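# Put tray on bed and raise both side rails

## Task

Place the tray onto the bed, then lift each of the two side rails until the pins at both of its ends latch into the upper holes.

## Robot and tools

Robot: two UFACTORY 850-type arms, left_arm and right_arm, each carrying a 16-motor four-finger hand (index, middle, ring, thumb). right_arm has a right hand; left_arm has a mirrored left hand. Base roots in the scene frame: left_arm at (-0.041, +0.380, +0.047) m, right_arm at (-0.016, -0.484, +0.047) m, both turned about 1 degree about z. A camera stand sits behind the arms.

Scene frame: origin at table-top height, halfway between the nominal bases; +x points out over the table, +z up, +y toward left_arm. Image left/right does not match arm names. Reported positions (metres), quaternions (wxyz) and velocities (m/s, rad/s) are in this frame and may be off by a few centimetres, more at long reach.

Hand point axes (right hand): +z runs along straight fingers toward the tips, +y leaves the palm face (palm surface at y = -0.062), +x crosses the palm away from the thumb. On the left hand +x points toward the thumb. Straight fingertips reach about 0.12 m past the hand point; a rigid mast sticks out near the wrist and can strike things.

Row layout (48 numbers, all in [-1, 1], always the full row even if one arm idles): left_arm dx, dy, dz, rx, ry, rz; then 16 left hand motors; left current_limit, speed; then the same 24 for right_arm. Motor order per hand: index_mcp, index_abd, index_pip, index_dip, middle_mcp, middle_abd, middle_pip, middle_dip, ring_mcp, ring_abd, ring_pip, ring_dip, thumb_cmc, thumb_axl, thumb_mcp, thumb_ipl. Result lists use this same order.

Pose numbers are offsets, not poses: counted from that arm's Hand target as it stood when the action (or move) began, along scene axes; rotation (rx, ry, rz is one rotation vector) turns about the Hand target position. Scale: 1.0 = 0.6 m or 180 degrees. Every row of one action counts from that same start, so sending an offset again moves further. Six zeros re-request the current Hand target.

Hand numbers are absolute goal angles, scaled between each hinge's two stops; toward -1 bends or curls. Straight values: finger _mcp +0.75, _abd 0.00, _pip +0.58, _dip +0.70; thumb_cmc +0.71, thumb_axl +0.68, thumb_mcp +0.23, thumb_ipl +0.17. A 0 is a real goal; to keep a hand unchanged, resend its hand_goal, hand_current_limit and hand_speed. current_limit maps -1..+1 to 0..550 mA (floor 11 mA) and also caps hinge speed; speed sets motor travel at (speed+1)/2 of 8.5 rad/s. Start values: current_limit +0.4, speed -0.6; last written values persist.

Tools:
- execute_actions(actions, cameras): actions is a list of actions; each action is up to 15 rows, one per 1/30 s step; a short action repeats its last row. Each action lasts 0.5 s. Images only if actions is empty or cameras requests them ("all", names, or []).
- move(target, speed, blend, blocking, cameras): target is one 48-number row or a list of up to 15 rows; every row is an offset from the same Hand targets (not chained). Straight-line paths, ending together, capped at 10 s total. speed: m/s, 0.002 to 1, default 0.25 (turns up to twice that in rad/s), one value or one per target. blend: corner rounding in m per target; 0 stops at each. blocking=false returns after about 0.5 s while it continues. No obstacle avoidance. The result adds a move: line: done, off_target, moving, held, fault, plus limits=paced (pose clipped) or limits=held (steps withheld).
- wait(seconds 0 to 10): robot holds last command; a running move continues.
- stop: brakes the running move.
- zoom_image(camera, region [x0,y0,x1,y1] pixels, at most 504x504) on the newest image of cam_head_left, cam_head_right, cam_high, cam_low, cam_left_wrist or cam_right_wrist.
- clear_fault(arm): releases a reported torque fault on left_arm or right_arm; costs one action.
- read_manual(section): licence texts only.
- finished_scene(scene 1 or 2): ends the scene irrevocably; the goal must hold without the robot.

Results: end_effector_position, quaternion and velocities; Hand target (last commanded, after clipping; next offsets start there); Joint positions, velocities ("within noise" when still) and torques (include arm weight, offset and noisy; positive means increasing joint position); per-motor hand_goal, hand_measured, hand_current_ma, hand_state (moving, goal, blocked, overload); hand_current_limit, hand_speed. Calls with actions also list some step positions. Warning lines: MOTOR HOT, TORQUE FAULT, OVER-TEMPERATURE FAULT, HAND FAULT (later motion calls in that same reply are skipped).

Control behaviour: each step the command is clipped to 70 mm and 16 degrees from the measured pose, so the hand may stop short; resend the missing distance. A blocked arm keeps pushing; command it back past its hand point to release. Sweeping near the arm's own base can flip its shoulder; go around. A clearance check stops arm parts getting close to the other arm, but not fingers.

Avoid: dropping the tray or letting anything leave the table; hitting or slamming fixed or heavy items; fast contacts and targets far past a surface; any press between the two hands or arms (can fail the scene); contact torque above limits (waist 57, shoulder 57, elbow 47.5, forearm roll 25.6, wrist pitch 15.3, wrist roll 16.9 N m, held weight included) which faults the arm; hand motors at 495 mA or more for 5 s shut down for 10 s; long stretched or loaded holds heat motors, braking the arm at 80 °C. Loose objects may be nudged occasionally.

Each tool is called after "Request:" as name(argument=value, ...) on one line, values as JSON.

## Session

Request:
execute_actions(actions=[])

Scene clock: 0.00 s.
left_arm: end_effector_position=(+0.6042, +0.9628, +0.1836) hand_goal=(+0.754, +0.000, +0.576, +0.696, +0.754, +0.000, +0.576, +0.696, +0.754, +0.000, +0.576, +0.696, +0.714, +0.678, +0.226, +0.168) hand_measured=(+0.754, +0.000, +0.576, +0.696, +0.754, +0.000, +0.576, +0.696, +0.754, +0.000, +0.576, +0.696, +0.714, +0.678, +0.226, +0.168) hand_current_ma=(+0, +0, +0, +0, +0, +0, +0, +0, +0, +0, +0, +0, +0, +0, +0, +0) hand_state=(goal, goal, goal, goal, goal, goal, goal, goal, goal, goal, goal, goal, goal, goal, goal, goal) hand_current_limit=0.40 hand_speed=-0.60 end_effector_quat_wxyz=(+0.334, +0.000, +0.830, +0.447) | right_arm: end_effector_position=(+0.5531, -0.4436, +0.2876) hand_goal=(+0.754, +0.000, +0.576, +0.696, +0.754, +0.000, +0.576, +0.696, +0.754, +0.000, +0.576, +0.696, +0.714, +0.678, +0.226, +0.168) hand_measured=(+0.754, +0.000, +0.576, +0.696, +0.754, +0.000, +0.576, +0.696, +0.754, +0.000, +0.576, +0.696, +0.714, +0.678, +0.226, +0.168) hand_current_ma=(+0, +0, +0, +0, +0, +0, +0, +0, +0, +0, +0, +0, +0, +0, +0, +0) hand_state=(goal, goal, goal, goal, goal, goal, goal, goal, goal, goal, goal, goal, goal, goal, goal, goal) hand_current_limit=0.40 hand_speed=-0.60 end_effector_quat_wxyz=(-0.034, -0.043, +0.973, -0.225)
Joint positions: left_arm=[0.549 -1.212 -1.62 2.676 -0.809 -2.019] | right_arm=[0.088 -0.483 -1.175 -0.592 -0.888 0.44]
Joint velocities: within noise
Joint torques (N m): no reading
Hand target: left_arm +0.6042, +0.9628, +0.1836; +0.334, +0.000, +0.830, +0.447 | right_arm +0.5531, -0.4436, +0.2876; -0.034, -0.043, +0.973, -0.225

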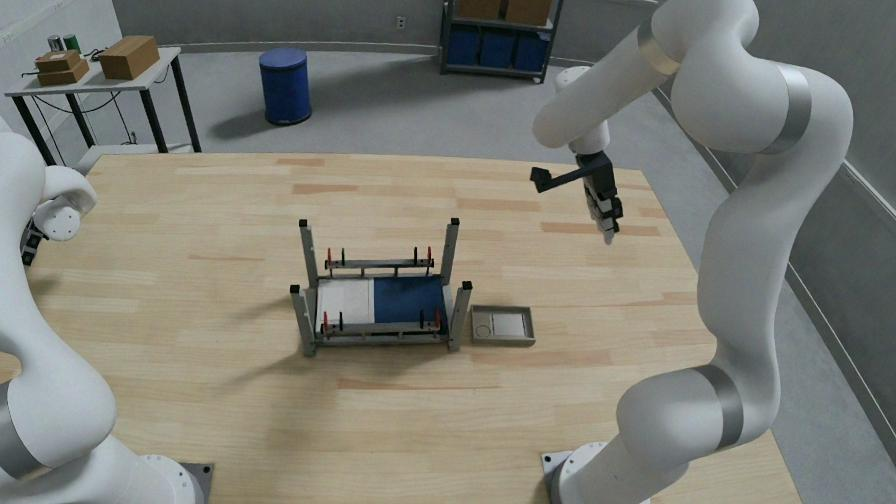

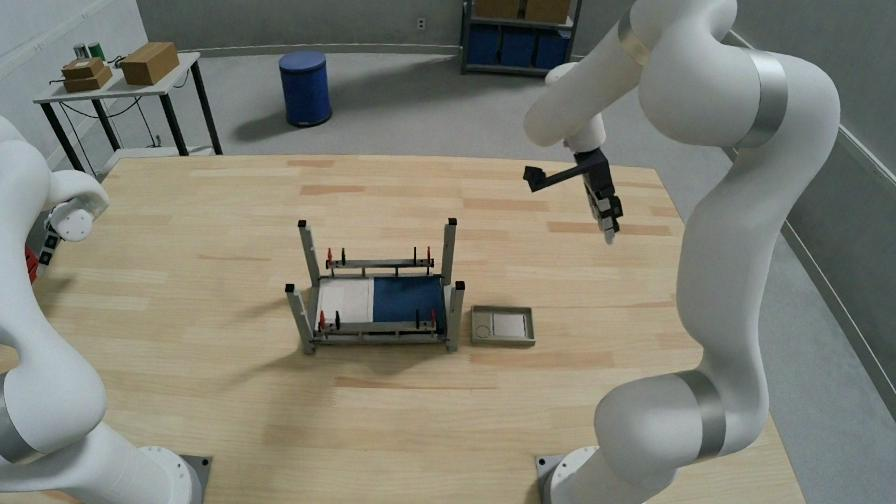

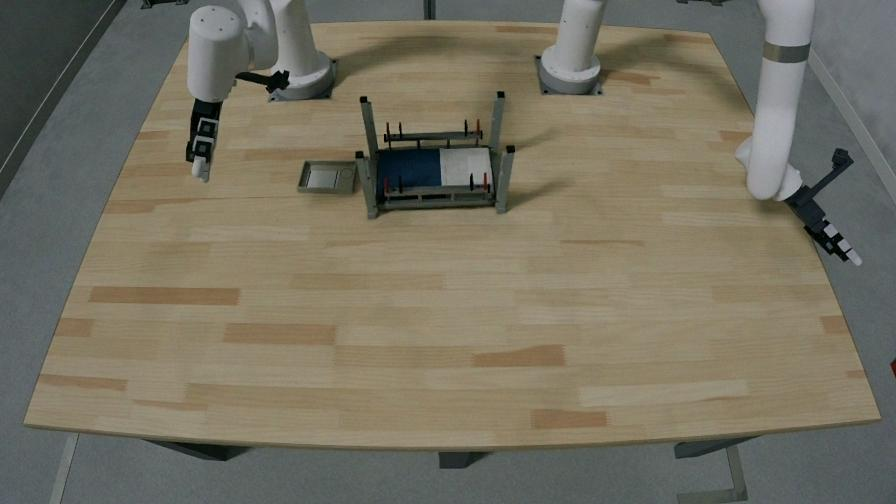

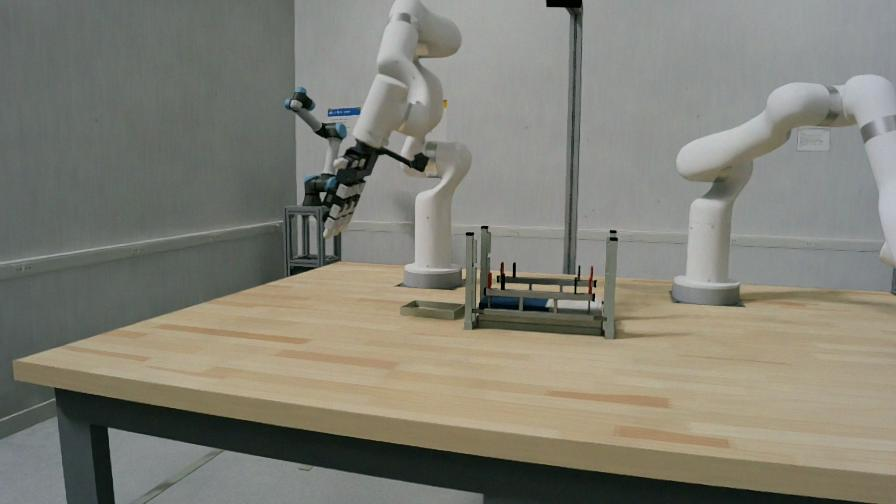

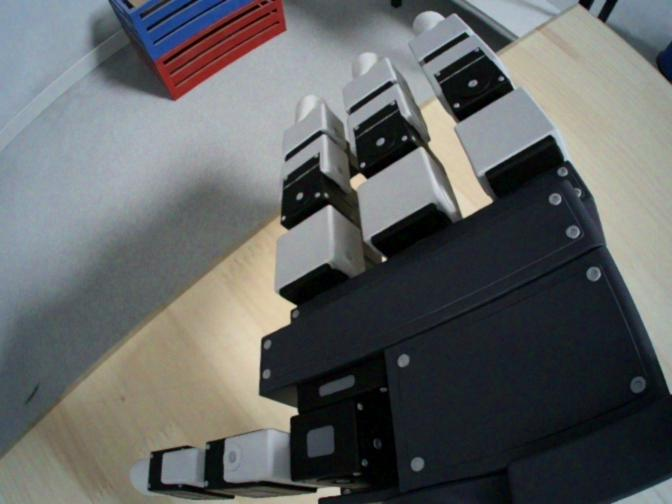

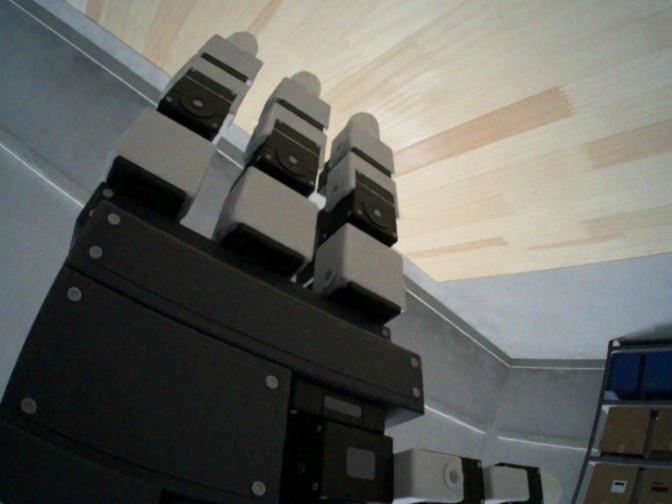

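Request:
zoom_image(camera="cam_head_left", region=[260, 190, 480, 370])

Request:
zoom_image(camera="cam_high", region=[290, 70, 530, 230])

Request:
zoom_image(camera="cam_low", region=[440, 200, 660, 350])

Request:
zoom_image(camera="cam_head_left", region=[430, 270, 570, 370])

Scaled by 2.291 from the camera's 896x504 image, which has a finer 1280x720 frame.

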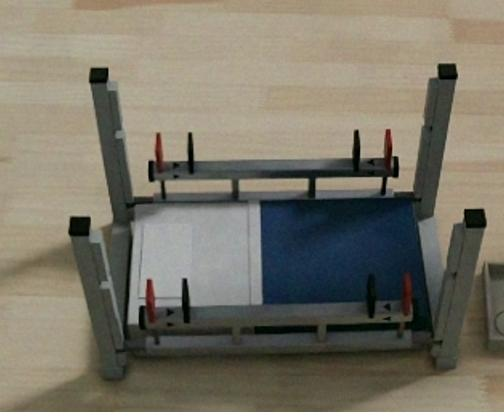

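Scaled by 2.100 from the camera's 896x504 image, which has a finer 1280x720 frame.

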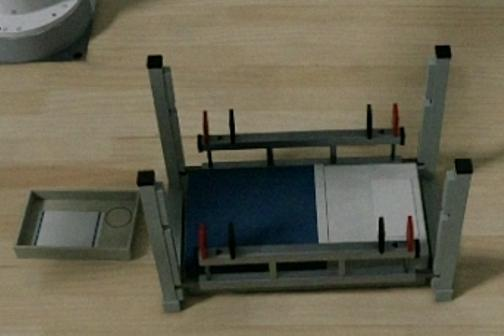

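Scaled by 2.291 from the camera's 896x504 image, which has a finer 1280x720 frame.

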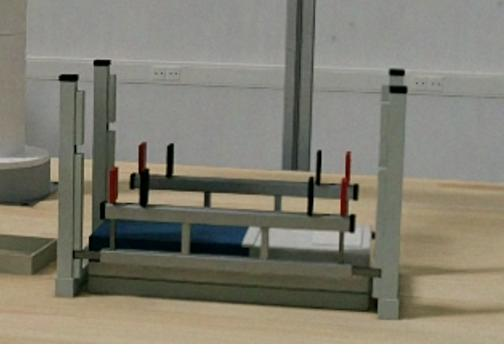

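Scaled by 3.600 from the camera's 896x504 image, which has a finer 1280x720 frame.

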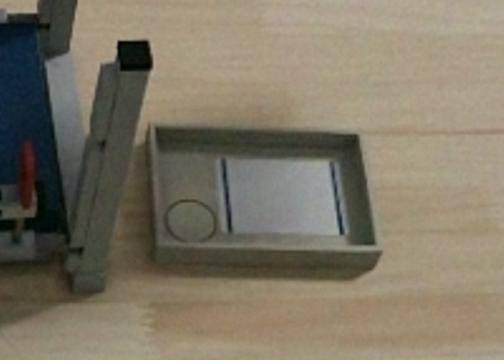

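Request:
move(target=[-0.257,-0.771,0.394,-0.4106,-0.0704,0.4496,0.754,0.4,-0.519,0.479,0.754,0,-0.519,0.479,0.2,-0.9,0.6,0.696,-0.57,0.678,0.226,0.168,0.5,-0.5,-0.088,0.106,0.2207,0.1272,0.0991,0.4793,0.754,0.4,-0.519,0.479,0.754,0,-0.519,0.479,0.2,-0.9,0.6,0.696,-0.57,0.678,0.226,0.168,0.5,-0.5], speed=0.35, cameras=["cam_high", "cam_low"])

Scene clock: 17.03 s.
left_arm: end_effector_position=(+0.4500, +0.5002, +0.4199) hand_goal=(+0.754, +0.400, -0.518, +0.480, +0.754, +0.000, -0.518, +0.480, +0.200, -0.900, +0.600, +0.696, -0.570, +0.678, +0.226, +0.168) hand_measured=(+0.758, +0.398, -0.510, +0.484, +0.758, +0.000, -0.512, +0.484, +0.210, -0.894, +0.600, +0.696, -0.568, +0.678, +0.224, +0.168) hand_current_ma=(+13, -3, +18, +8, +12, +0, +15, +7, +30, +13, -1, +0, +6, -1, -6, -1) hand_state=(goal, goal, goal, goal, goal, goal, goal, goal, goal, goal, goal, goal, goal, goal, goal, goal) hand_current_limit=0.50 hand_speed=-0.50 end_effector_quat_wxyz=(+0.000, +0.725, -0.688, +0.000) | right_arm: end_effector_position=(+0.5003, -0.3800, +0.4200) hand_goal=(+0.754, +0.400, -0.518, +0.480, +0.754, +0.000, -0.518, +0.480, +0.200, -0.900, +0.600, +0.696, -0.570, +0.678, +0.226, +0.168) hand_measured=(+0.752, +0.396, -0.510, +0.484, +0.752, +0.000, -0.512, +0.484, +0.204, -0.892, +0.598, +0.696, -0.568, +0.678, +0.224, +0.168) hand_current_ma=(-3, -11, +22, +10, -4, +0, +21, +9, +15, +24, -3, +0, +8, -2, -8, -1) hand_state=(goal, goal, goal, goal, goal, goal, goal, goal, goal, goal, goal, goal, goal, goal, goal, goal) hand_current_limit=0.50 hand_speed=-0.50 end_effector_quat_wxyz=(+0.000, +0.726, -0.688, +0.000)
Joint positions: left_arm=[0.231 -0.422 -1.37 0.001 -0.948 -1.373] | right_arm=[0.125 -0.46 -1.423 -0.001 -0.963 -1.482]
Joint torques (N m): left_arm=[9.28 34.85 -13.72 -3.86 -2.52 -0.75] | right_arm=[11.93 24.69 -40.42 2.27 -3.61 -1.06]
Hand target: left_arm +0.4500, +0.5002, +0.4200; +0.000, +0.725, -0.688, +0.000 | right_arm +0.5003, -0.3800, +0.4201; +0.000, +0.726, -0.688, +0.000
Off the commanded pose: left_arm 0.000 m, 0 deg | right_arm 0.000 m, 0 deg.
move: done
Images, in order (width x height): cam_high 896x504, cam_low 896x504.

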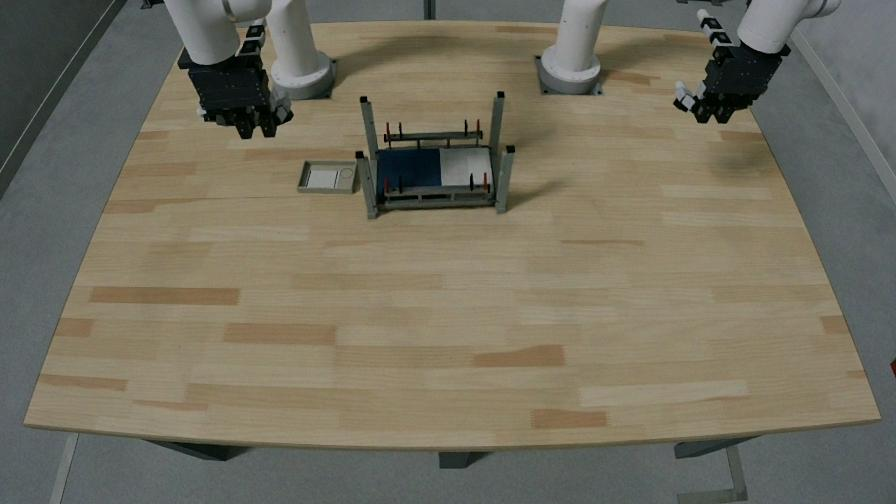

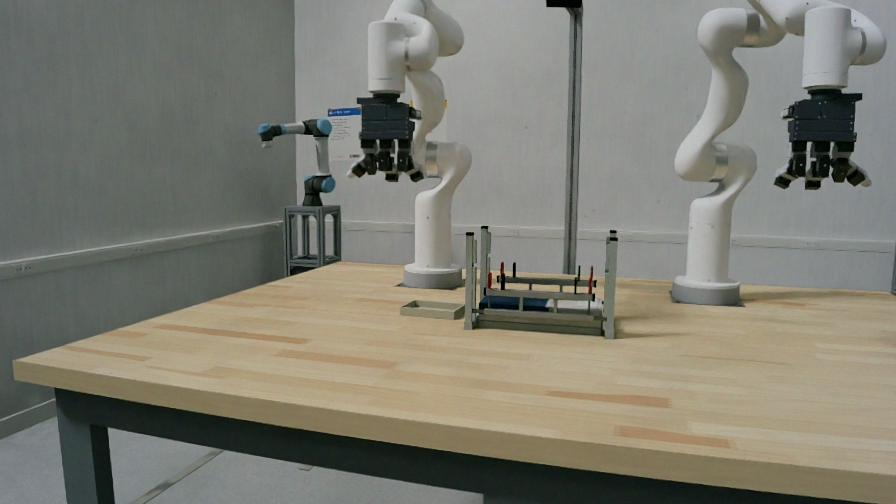

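Request:
move(target=[-0.1907,-0.7595,-0.1333,0,0,0,0.754,0.4,-0.519,0.479,0.754,-0.4,-0.519,0.479,0.9,-0.9,0.6,0.696,-0.57,0.678,0.226,0.168,0.5,-0.5,-0.2692,0.3745,-0.1333,0,0,0,0.754,0.4,-0.519,0.479,0.754,-0.4,-0.519,0.479,0.9,-0.9,0.6,0.696,-0.57,0.678,0.226,0.168,0.5,-0.5], speed=0.3, cameras=["all"])

Request:
zoom_image(camera="cam_low", region=[440, 200, 660, 350])

Request:
zoom_image(camera="cam_high", region=[340, 40, 540, 220])

Scene clock: 20.00 s.
left_arm: end_effector_position=(+0.3357, +0.0445, +0.3400) hand_goal=(+0.754, +0.400, -0.518, +0.480, +0.754, -0.400, -0.518, +0.480, +0.900, -0.900, +0.600, +0.696, -0.570, +0.678, +0.226, +0.168) hand_measured=(+0.758, +0.398, -0.512, +0.484, +0.758, -0.394, -0.512, +0.484, +0.892, -0.894, +0.600, +0.696, -0.568, +0.678, +0.224, +0.168) hand_current_ma=(+11, -3, +17, +8, +11, +10, +15, +7, -20, +13, -1, +0, +2, -1, -7, -1) hand_state=(goal, goal, goal, goal, goal, goal, goal, goal, goal, goal, goal, goal, goal, goal, goal, goal) hand_current_limit=0.50 hand_speed=-0.50 end_effector_quat_wxyz=(+0.000, +0.725, -0.688, +0.000) | right_arm: end_effector_position=(+0.3388, -0.1553, +0.3401) hand_goal=(+0.754, +0.400, -0.518, +0.480, +0.754, -0.400, -0.518, +0.480, +0.900, -0.900, +0.600, +0.696, -0.570, +0.678, +0.226, +0.168) hand_measured=(+0.754, +0.396, -0.510, +0.484, +0.754, -0.394, -0.512, +0.484, +0.892, -0.892, +0.598, +0.696, -0.568, +0.678, +0.224, +0.168) hand_current_ma=(-2, -11, +22, +10, -3, +15, +21, +9, -29, +23, -3, +0, +5, -2, -8, -1) hand_state=(goal, goal, goal, goal, goal, goal, goal, goal, goal, goal, goal, goal, goal, goal, goal, goal) hand_current_limit=0.50 hand_speed=-0.50 end_effector_quat_wxyz=(+0.000, +0.726, -0.688, +0.000)
Joint positions: left_arm=[-0.611 -0.405 -1.156 0.001 -0.751 -2.215] | right_arm=[0.597 -0.372 -1.11 -0.001 -0.739 -1.01]
Joint torques (N m): left_arm=[-8.4 16.24 -34.66 4.33 -2.35 -0.75] | right_arm=[10.09 20.72 -16.49 -1.36 3.21 1.1]
Hand target: left_arm +0.3356, +0.0445, +0.3400; +0.000, +0.725, -0.688, +0.000 | right_arm +0.3388, -0.1553, +0.3401; +0.000, +0.726, -0.688, +0.000
Off the commanded pose: left_arm 0.000 m, 0 deg | right_arm 0.000 m, 0 deg.
move: done

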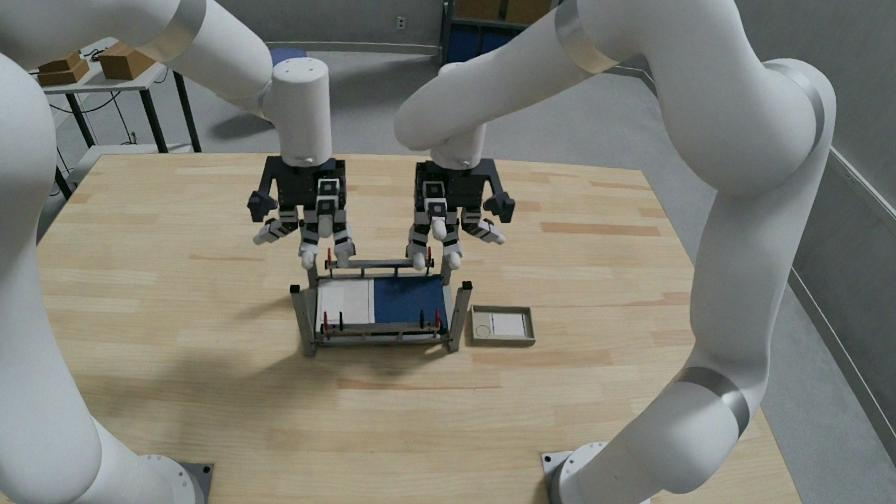

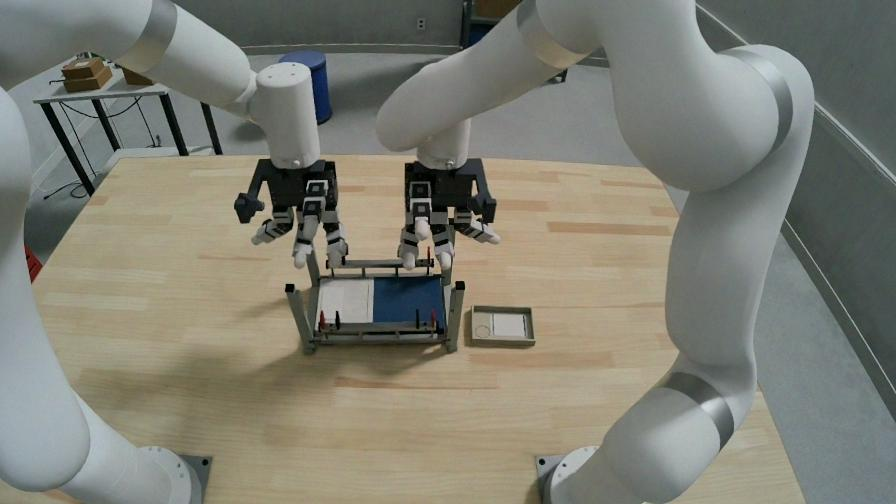

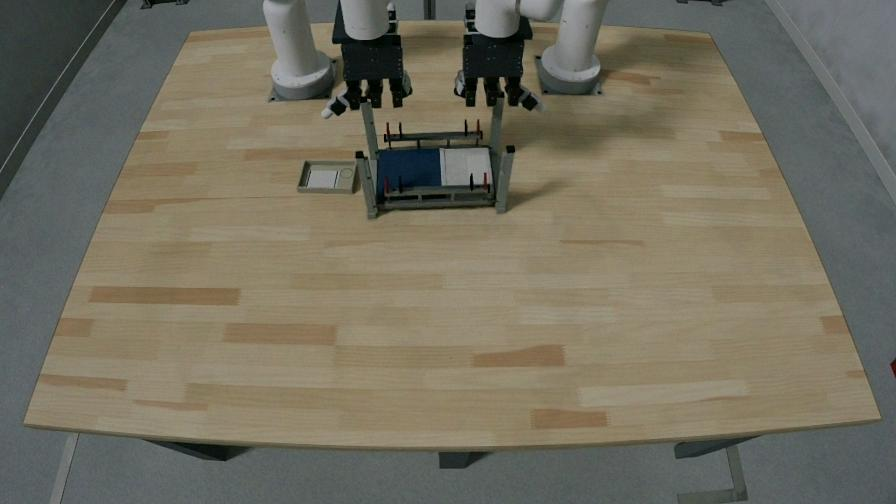

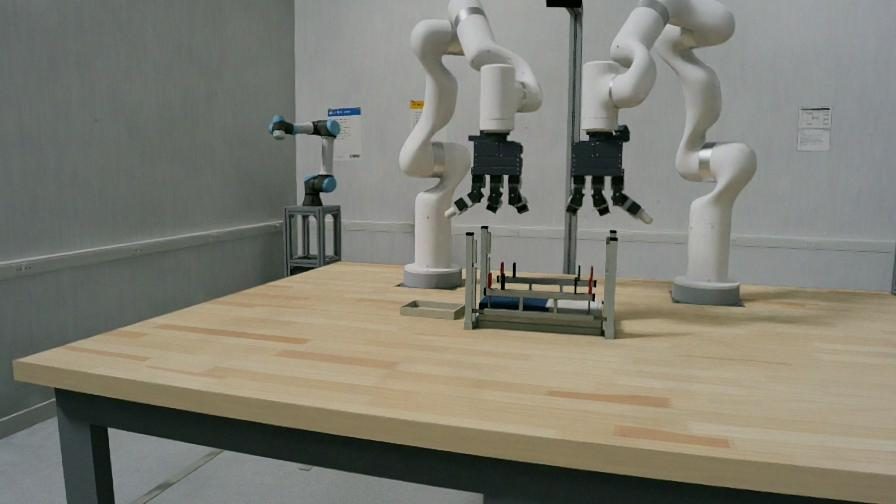

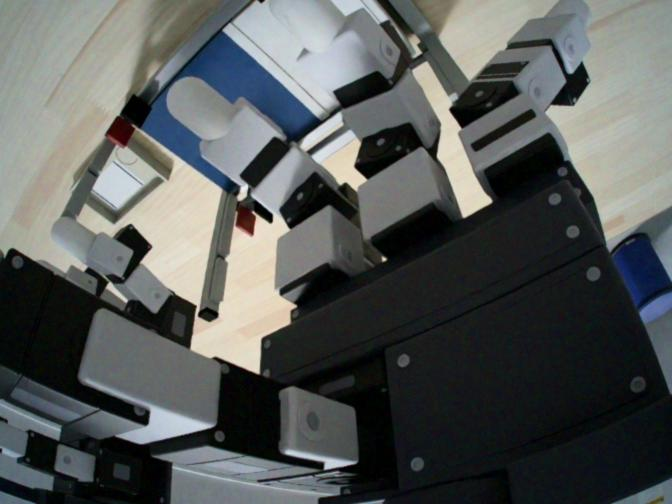

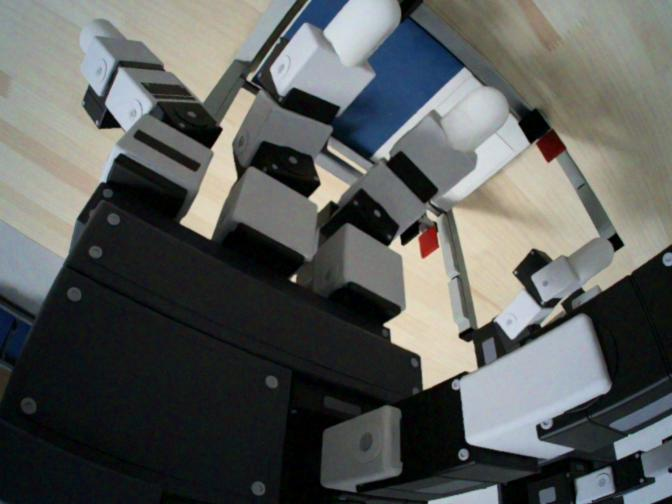

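Scaled by 2.291 from the camera's 896x504 image, which has a finer 1280x720 frame.

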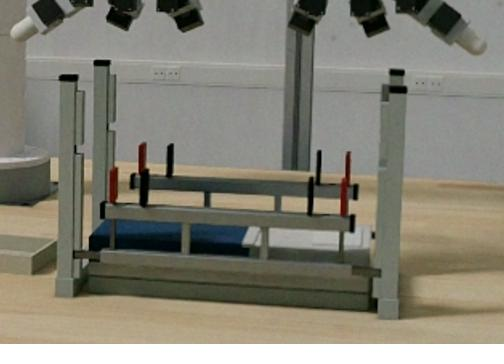

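Scaled by 2.520 from the camera's 896x504 image, which has a finer 1280x720 frame.

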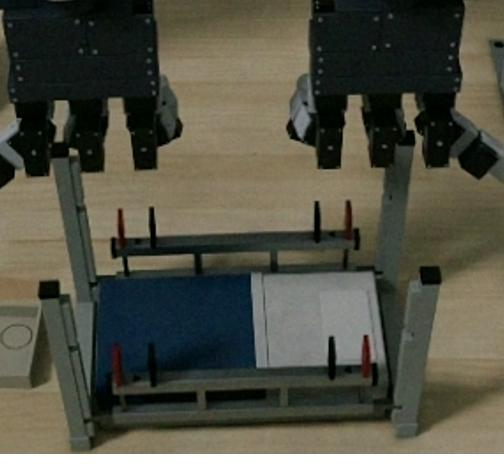

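Request:
move(target=[0,0,-0.19,0,0,0,0.754,0.4,-0.519,0.479,0.754,-0.4,-0.519,0.479,0.9,-0.9,0.6,0.696,-0.57,0.678,0.226,0.168,0.5,-0.5,0,0,-0.19,0,0,0,0.754,0.4,-0.519,0.479,0.754,-0.4,-0.519,0.479,0.9,-0.9,0.6,0.696,-0.57,0.678,0.226,0.168,0.5,-0.5], speed=0.15, cameras=["all"])

Request:
zoom_image(camera="cam_low", region=[440, 190, 640, 310])

Request:
zoom_image(camera="cam_high", region=[340, 60, 540, 220])

Request:
zoom_image(camera="cam_head_left", region=[280, 220, 480, 360])

Scene clock: 21.93 s.
left_arm: end_effector_position=(+0.3355, +0.0446, +0.2259) hand_goal=(+0.754, +0.400, -0.518, +0.480, +0.754, -0.400, -0.518, +0.480, +0.900, -0.900, +0.600, +0.696, -0.570, +0.678, +0.226, +0.168) hand_measured=(+0.758, +0.398, -0.512, +0.484, +0.758, -0.394, -0.512, +0.484, +0.892, -0.894, +0.600, +0.696, -0.568, +0.678, +0.224, +0.168) hand_current_ma=(+11, -3, +17, +8, +10, +10, +15, +7, -19, +13, -1, +0, +2, -1, -8, -1) hand_state=(goal, goal, goal, goal, goal, goal, goal, goal, goal, goal, goal, goal, goal, goal, goal, goal) hand_current_limit=0.50 hand_speed=-0.50 end_effector_quat_wxyz=(+0.000, +0.725, -0.688, +0.000) | right_arm: end_effector_position=(+0.3387, -0.1554, +0.2260) hand_goal=(+0.754, +0.400, -0.518, +0.480, +0.754, -0.400, -0.518, +0.480, +0.900, -0.900, +0.600, +0.696, -0.570, +0.678, +0.226, +0.168) hand_measured=(+0.754, +0.396, -0.510, +0.484, +0.754, -0.394, -0.512, +0.484, +0.892, -0.892, +0.598, +0.696, -0.568, +0.678, +0.224, +0.168) hand_current_ma=(-2, -11, +22, +10, -3, +15, +21, +9, -28, +23, -3, +0, +5, -2, -10, -1) hand_state=(goal, goal, goal, goal, goal, goal, goal, goal, goal, goal, goal, goal, goal, goal, goal, goal) hand_current_limit=0.50 hand_speed=-0.50 end_effector_quat_wxyz=(+0.000, +0.726, -0.688, +0.000)
Joint positions: left_arm=[-0.611 -0.57 -1.096 0.002 -0.527 -2.215] | right_arm=[0.597 -0.541 -1.049 -0.001 -0.509 -1.01]
Joint torques (N m): left_arm=[-5.8 18.69 -26.56 3.26 2.1 -0.7] | right_arm=[7.69 24.74 -31.78 -0.13 3.24 0.81]
Hand target: left_arm +0.3356, +0.0445, +0.2260; +0.000, +0.725, -0.688, +0.000 | right_arm +0.3388, -0.1553, +0.2261; +0.000, +0.726, -0.688, +0.000
Off the commanded pose: left_arm 0.000 m, 0 deg | right_arm 0.000 m, 0 deg.
move: done

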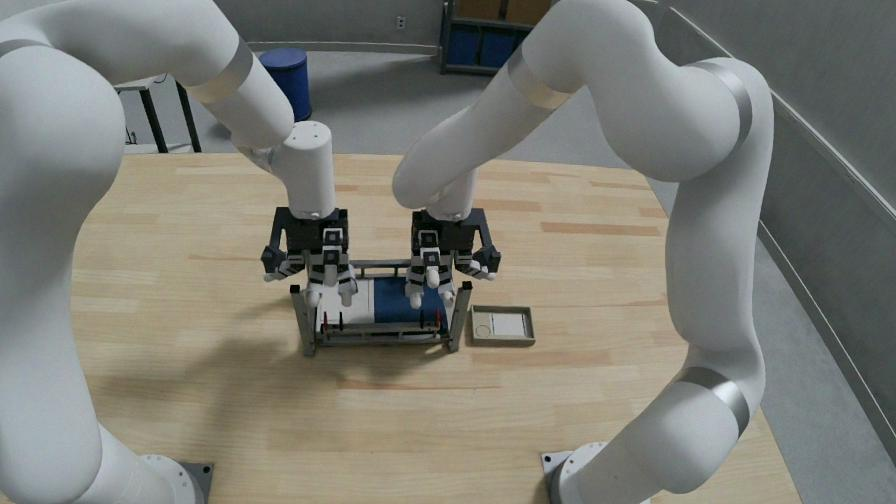

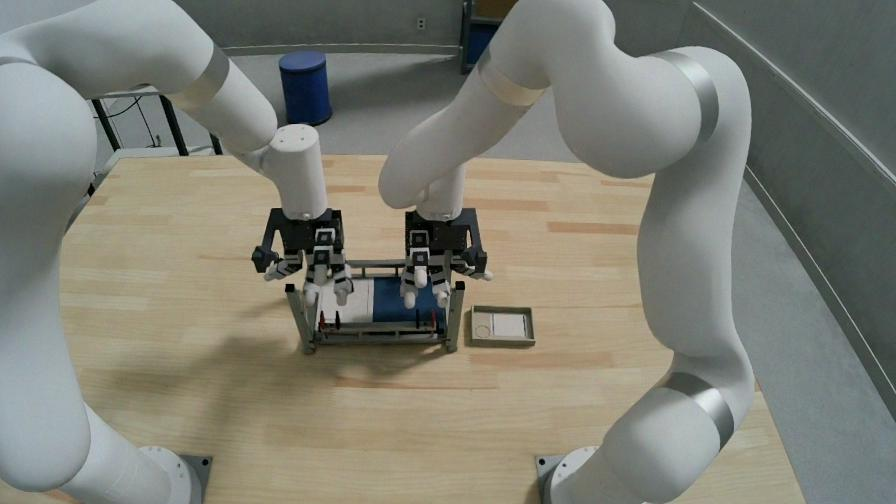

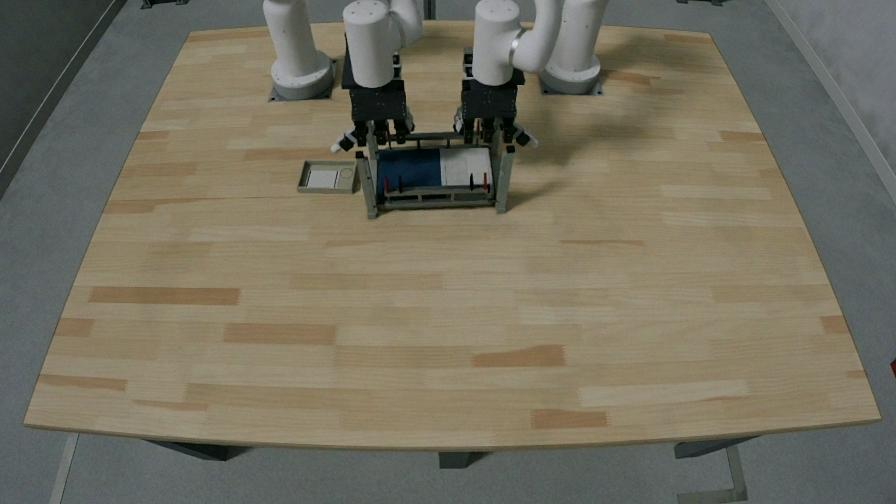

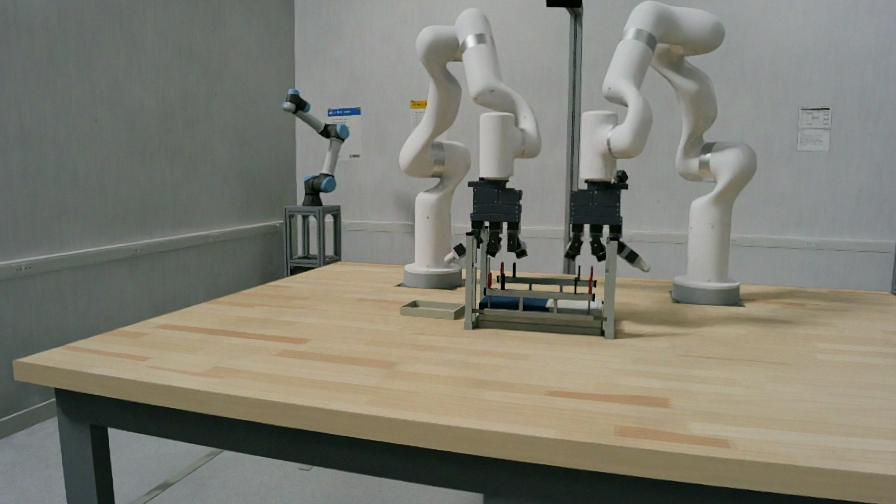

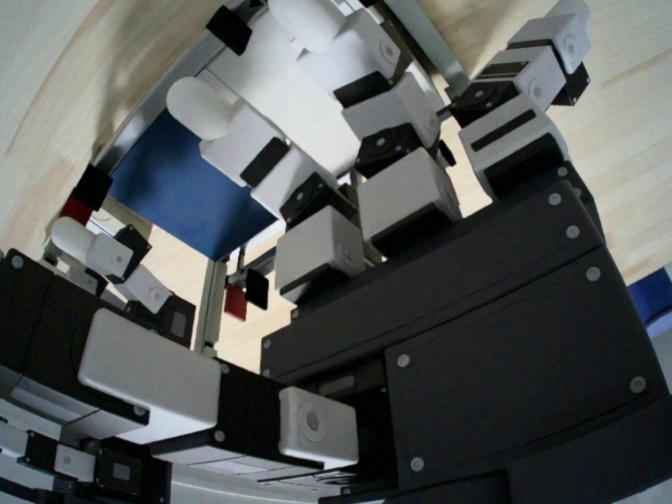

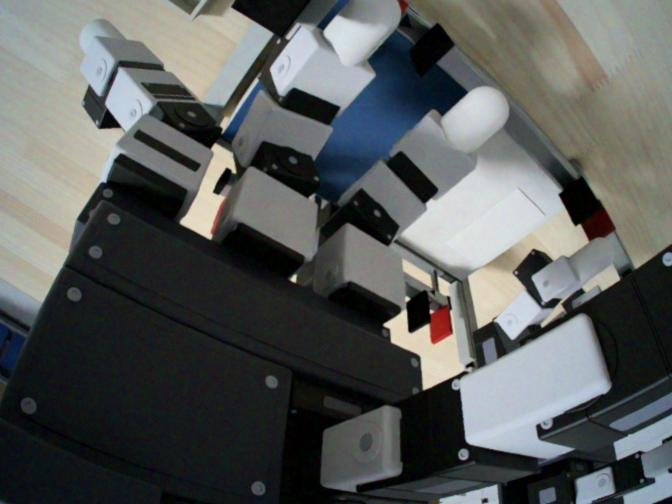

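Scaled by 2.520 from the camera's 896x504 image, which has a finer 1280x720 frame.

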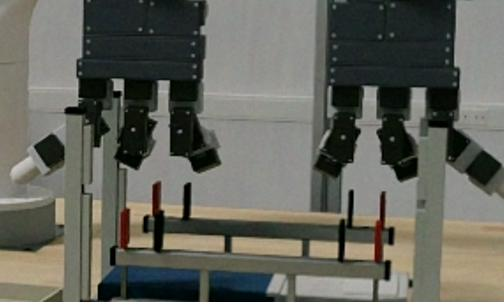

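Scaled by 2.520 from the camera's 896x504 image, which has a finer 1280x720 frame.

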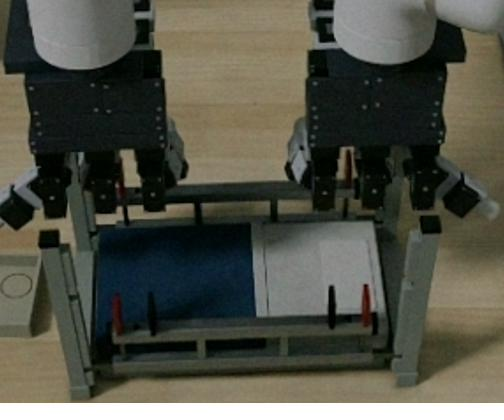

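Scaled by 2.520 from the camera's 896x504 image, which has a finer 1280x720 frame.

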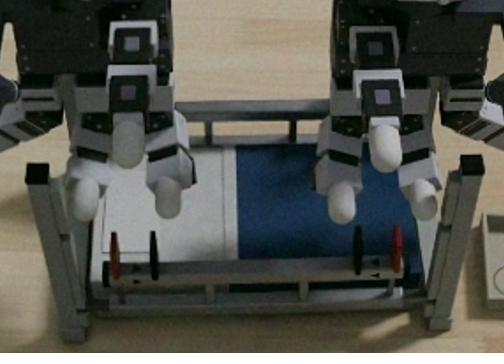

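Request:
zoom_image(camera="cam_head_left", region=[295, 265, 375, 345])

Request:
zoom_image(camera="cam_head_left", region=[390, 265, 470, 345])

Scaled by 6.300 from the camera's 896x504 image, which has a finer 1280x720 frame.

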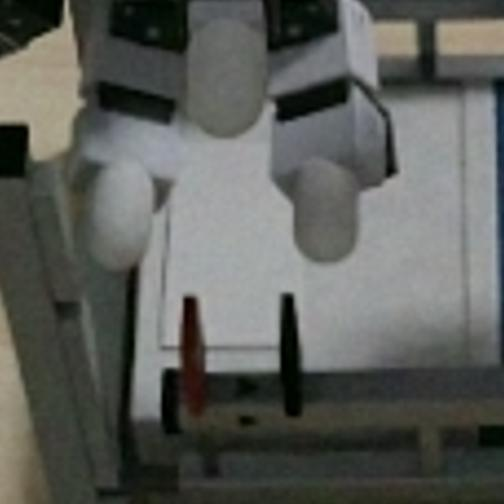

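Scaled by 6.300 from the camera's 896x504 image, which has a finer 1280x720 frame.

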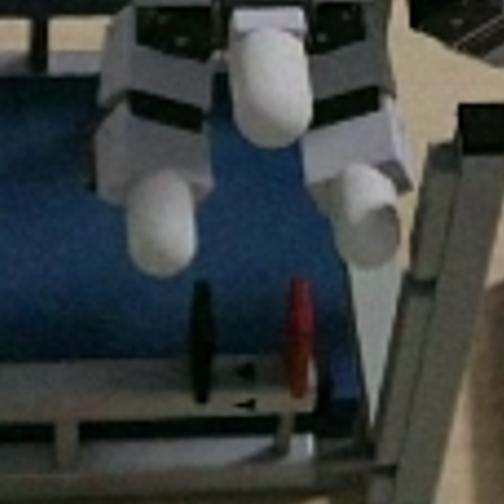

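Request:
zoom_image(camera="cam_high", region=[350, 100, 430, 160])

Request:
zoom_image(camera="cam_high", region=[445, 100, 525, 160])

Request:
zoom_image(camera="cam_low", region=[470, 230, 540, 290])

Request:
zoom_image(camera="cam_low", region=[550, 230, 620, 290])

Scaled by 6.300 from the camera's 896x504 image, which has a finer 1280x720 frame.

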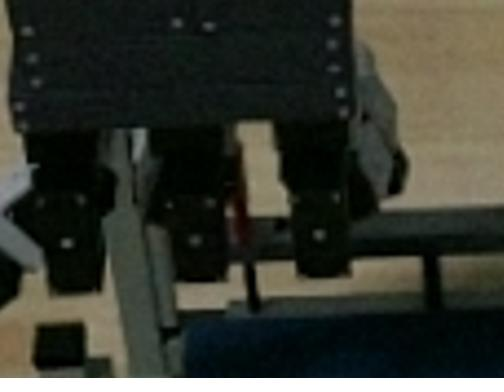

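Scaled by 6.300 from the camera's 896x504 image, which has a finer 1280x720 frame.

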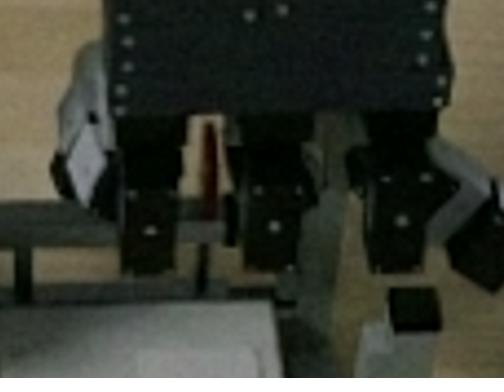

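Scaled by 7.200 from the camera's 896x504 image, which has a finer 1280x720 frame.

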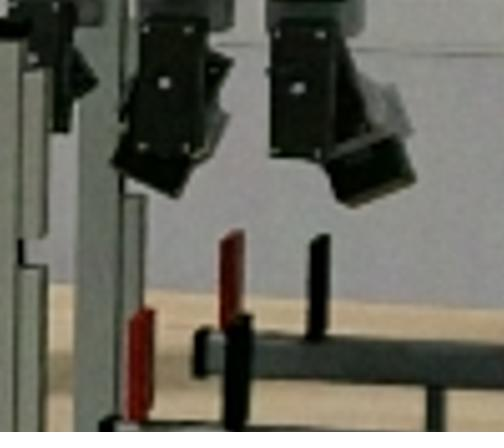

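Scaled by 7.200 from the camera's 896x504 image, which has a finer 1280x720 frame.

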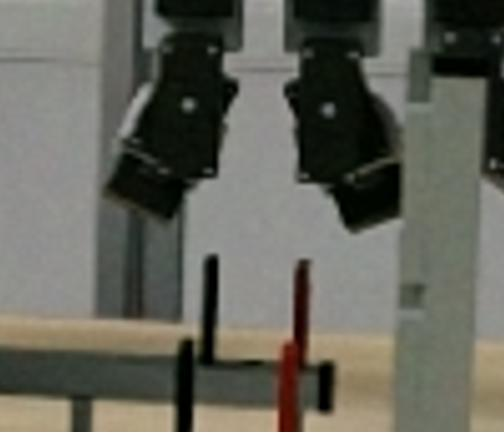

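Request:
zoom_image(camera="cam_right_wrist", region=[380, 0, 672, 290])

Request:
zoom_image(camera="cam_left_wrist", region=[0, 0, 300, 280])

Scaled by 1.726 from the camera's 672x504 image, which has a finer 960x720 frame.

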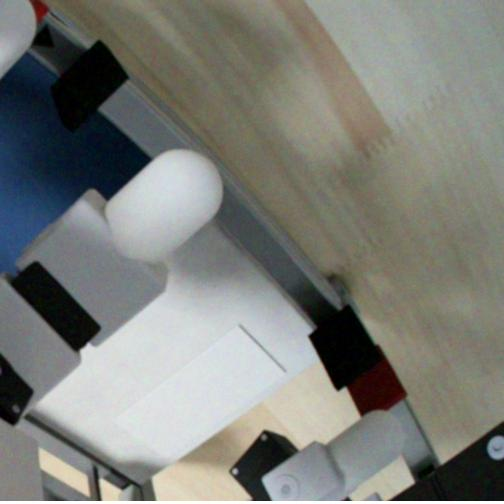

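Scaled by 1.680 from the camera's 672x504 image, which has a finer 960x720 frame.

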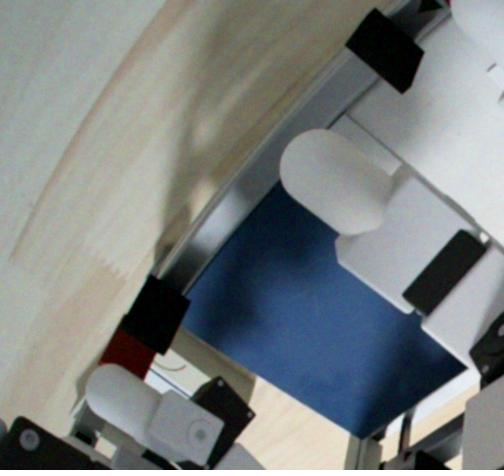

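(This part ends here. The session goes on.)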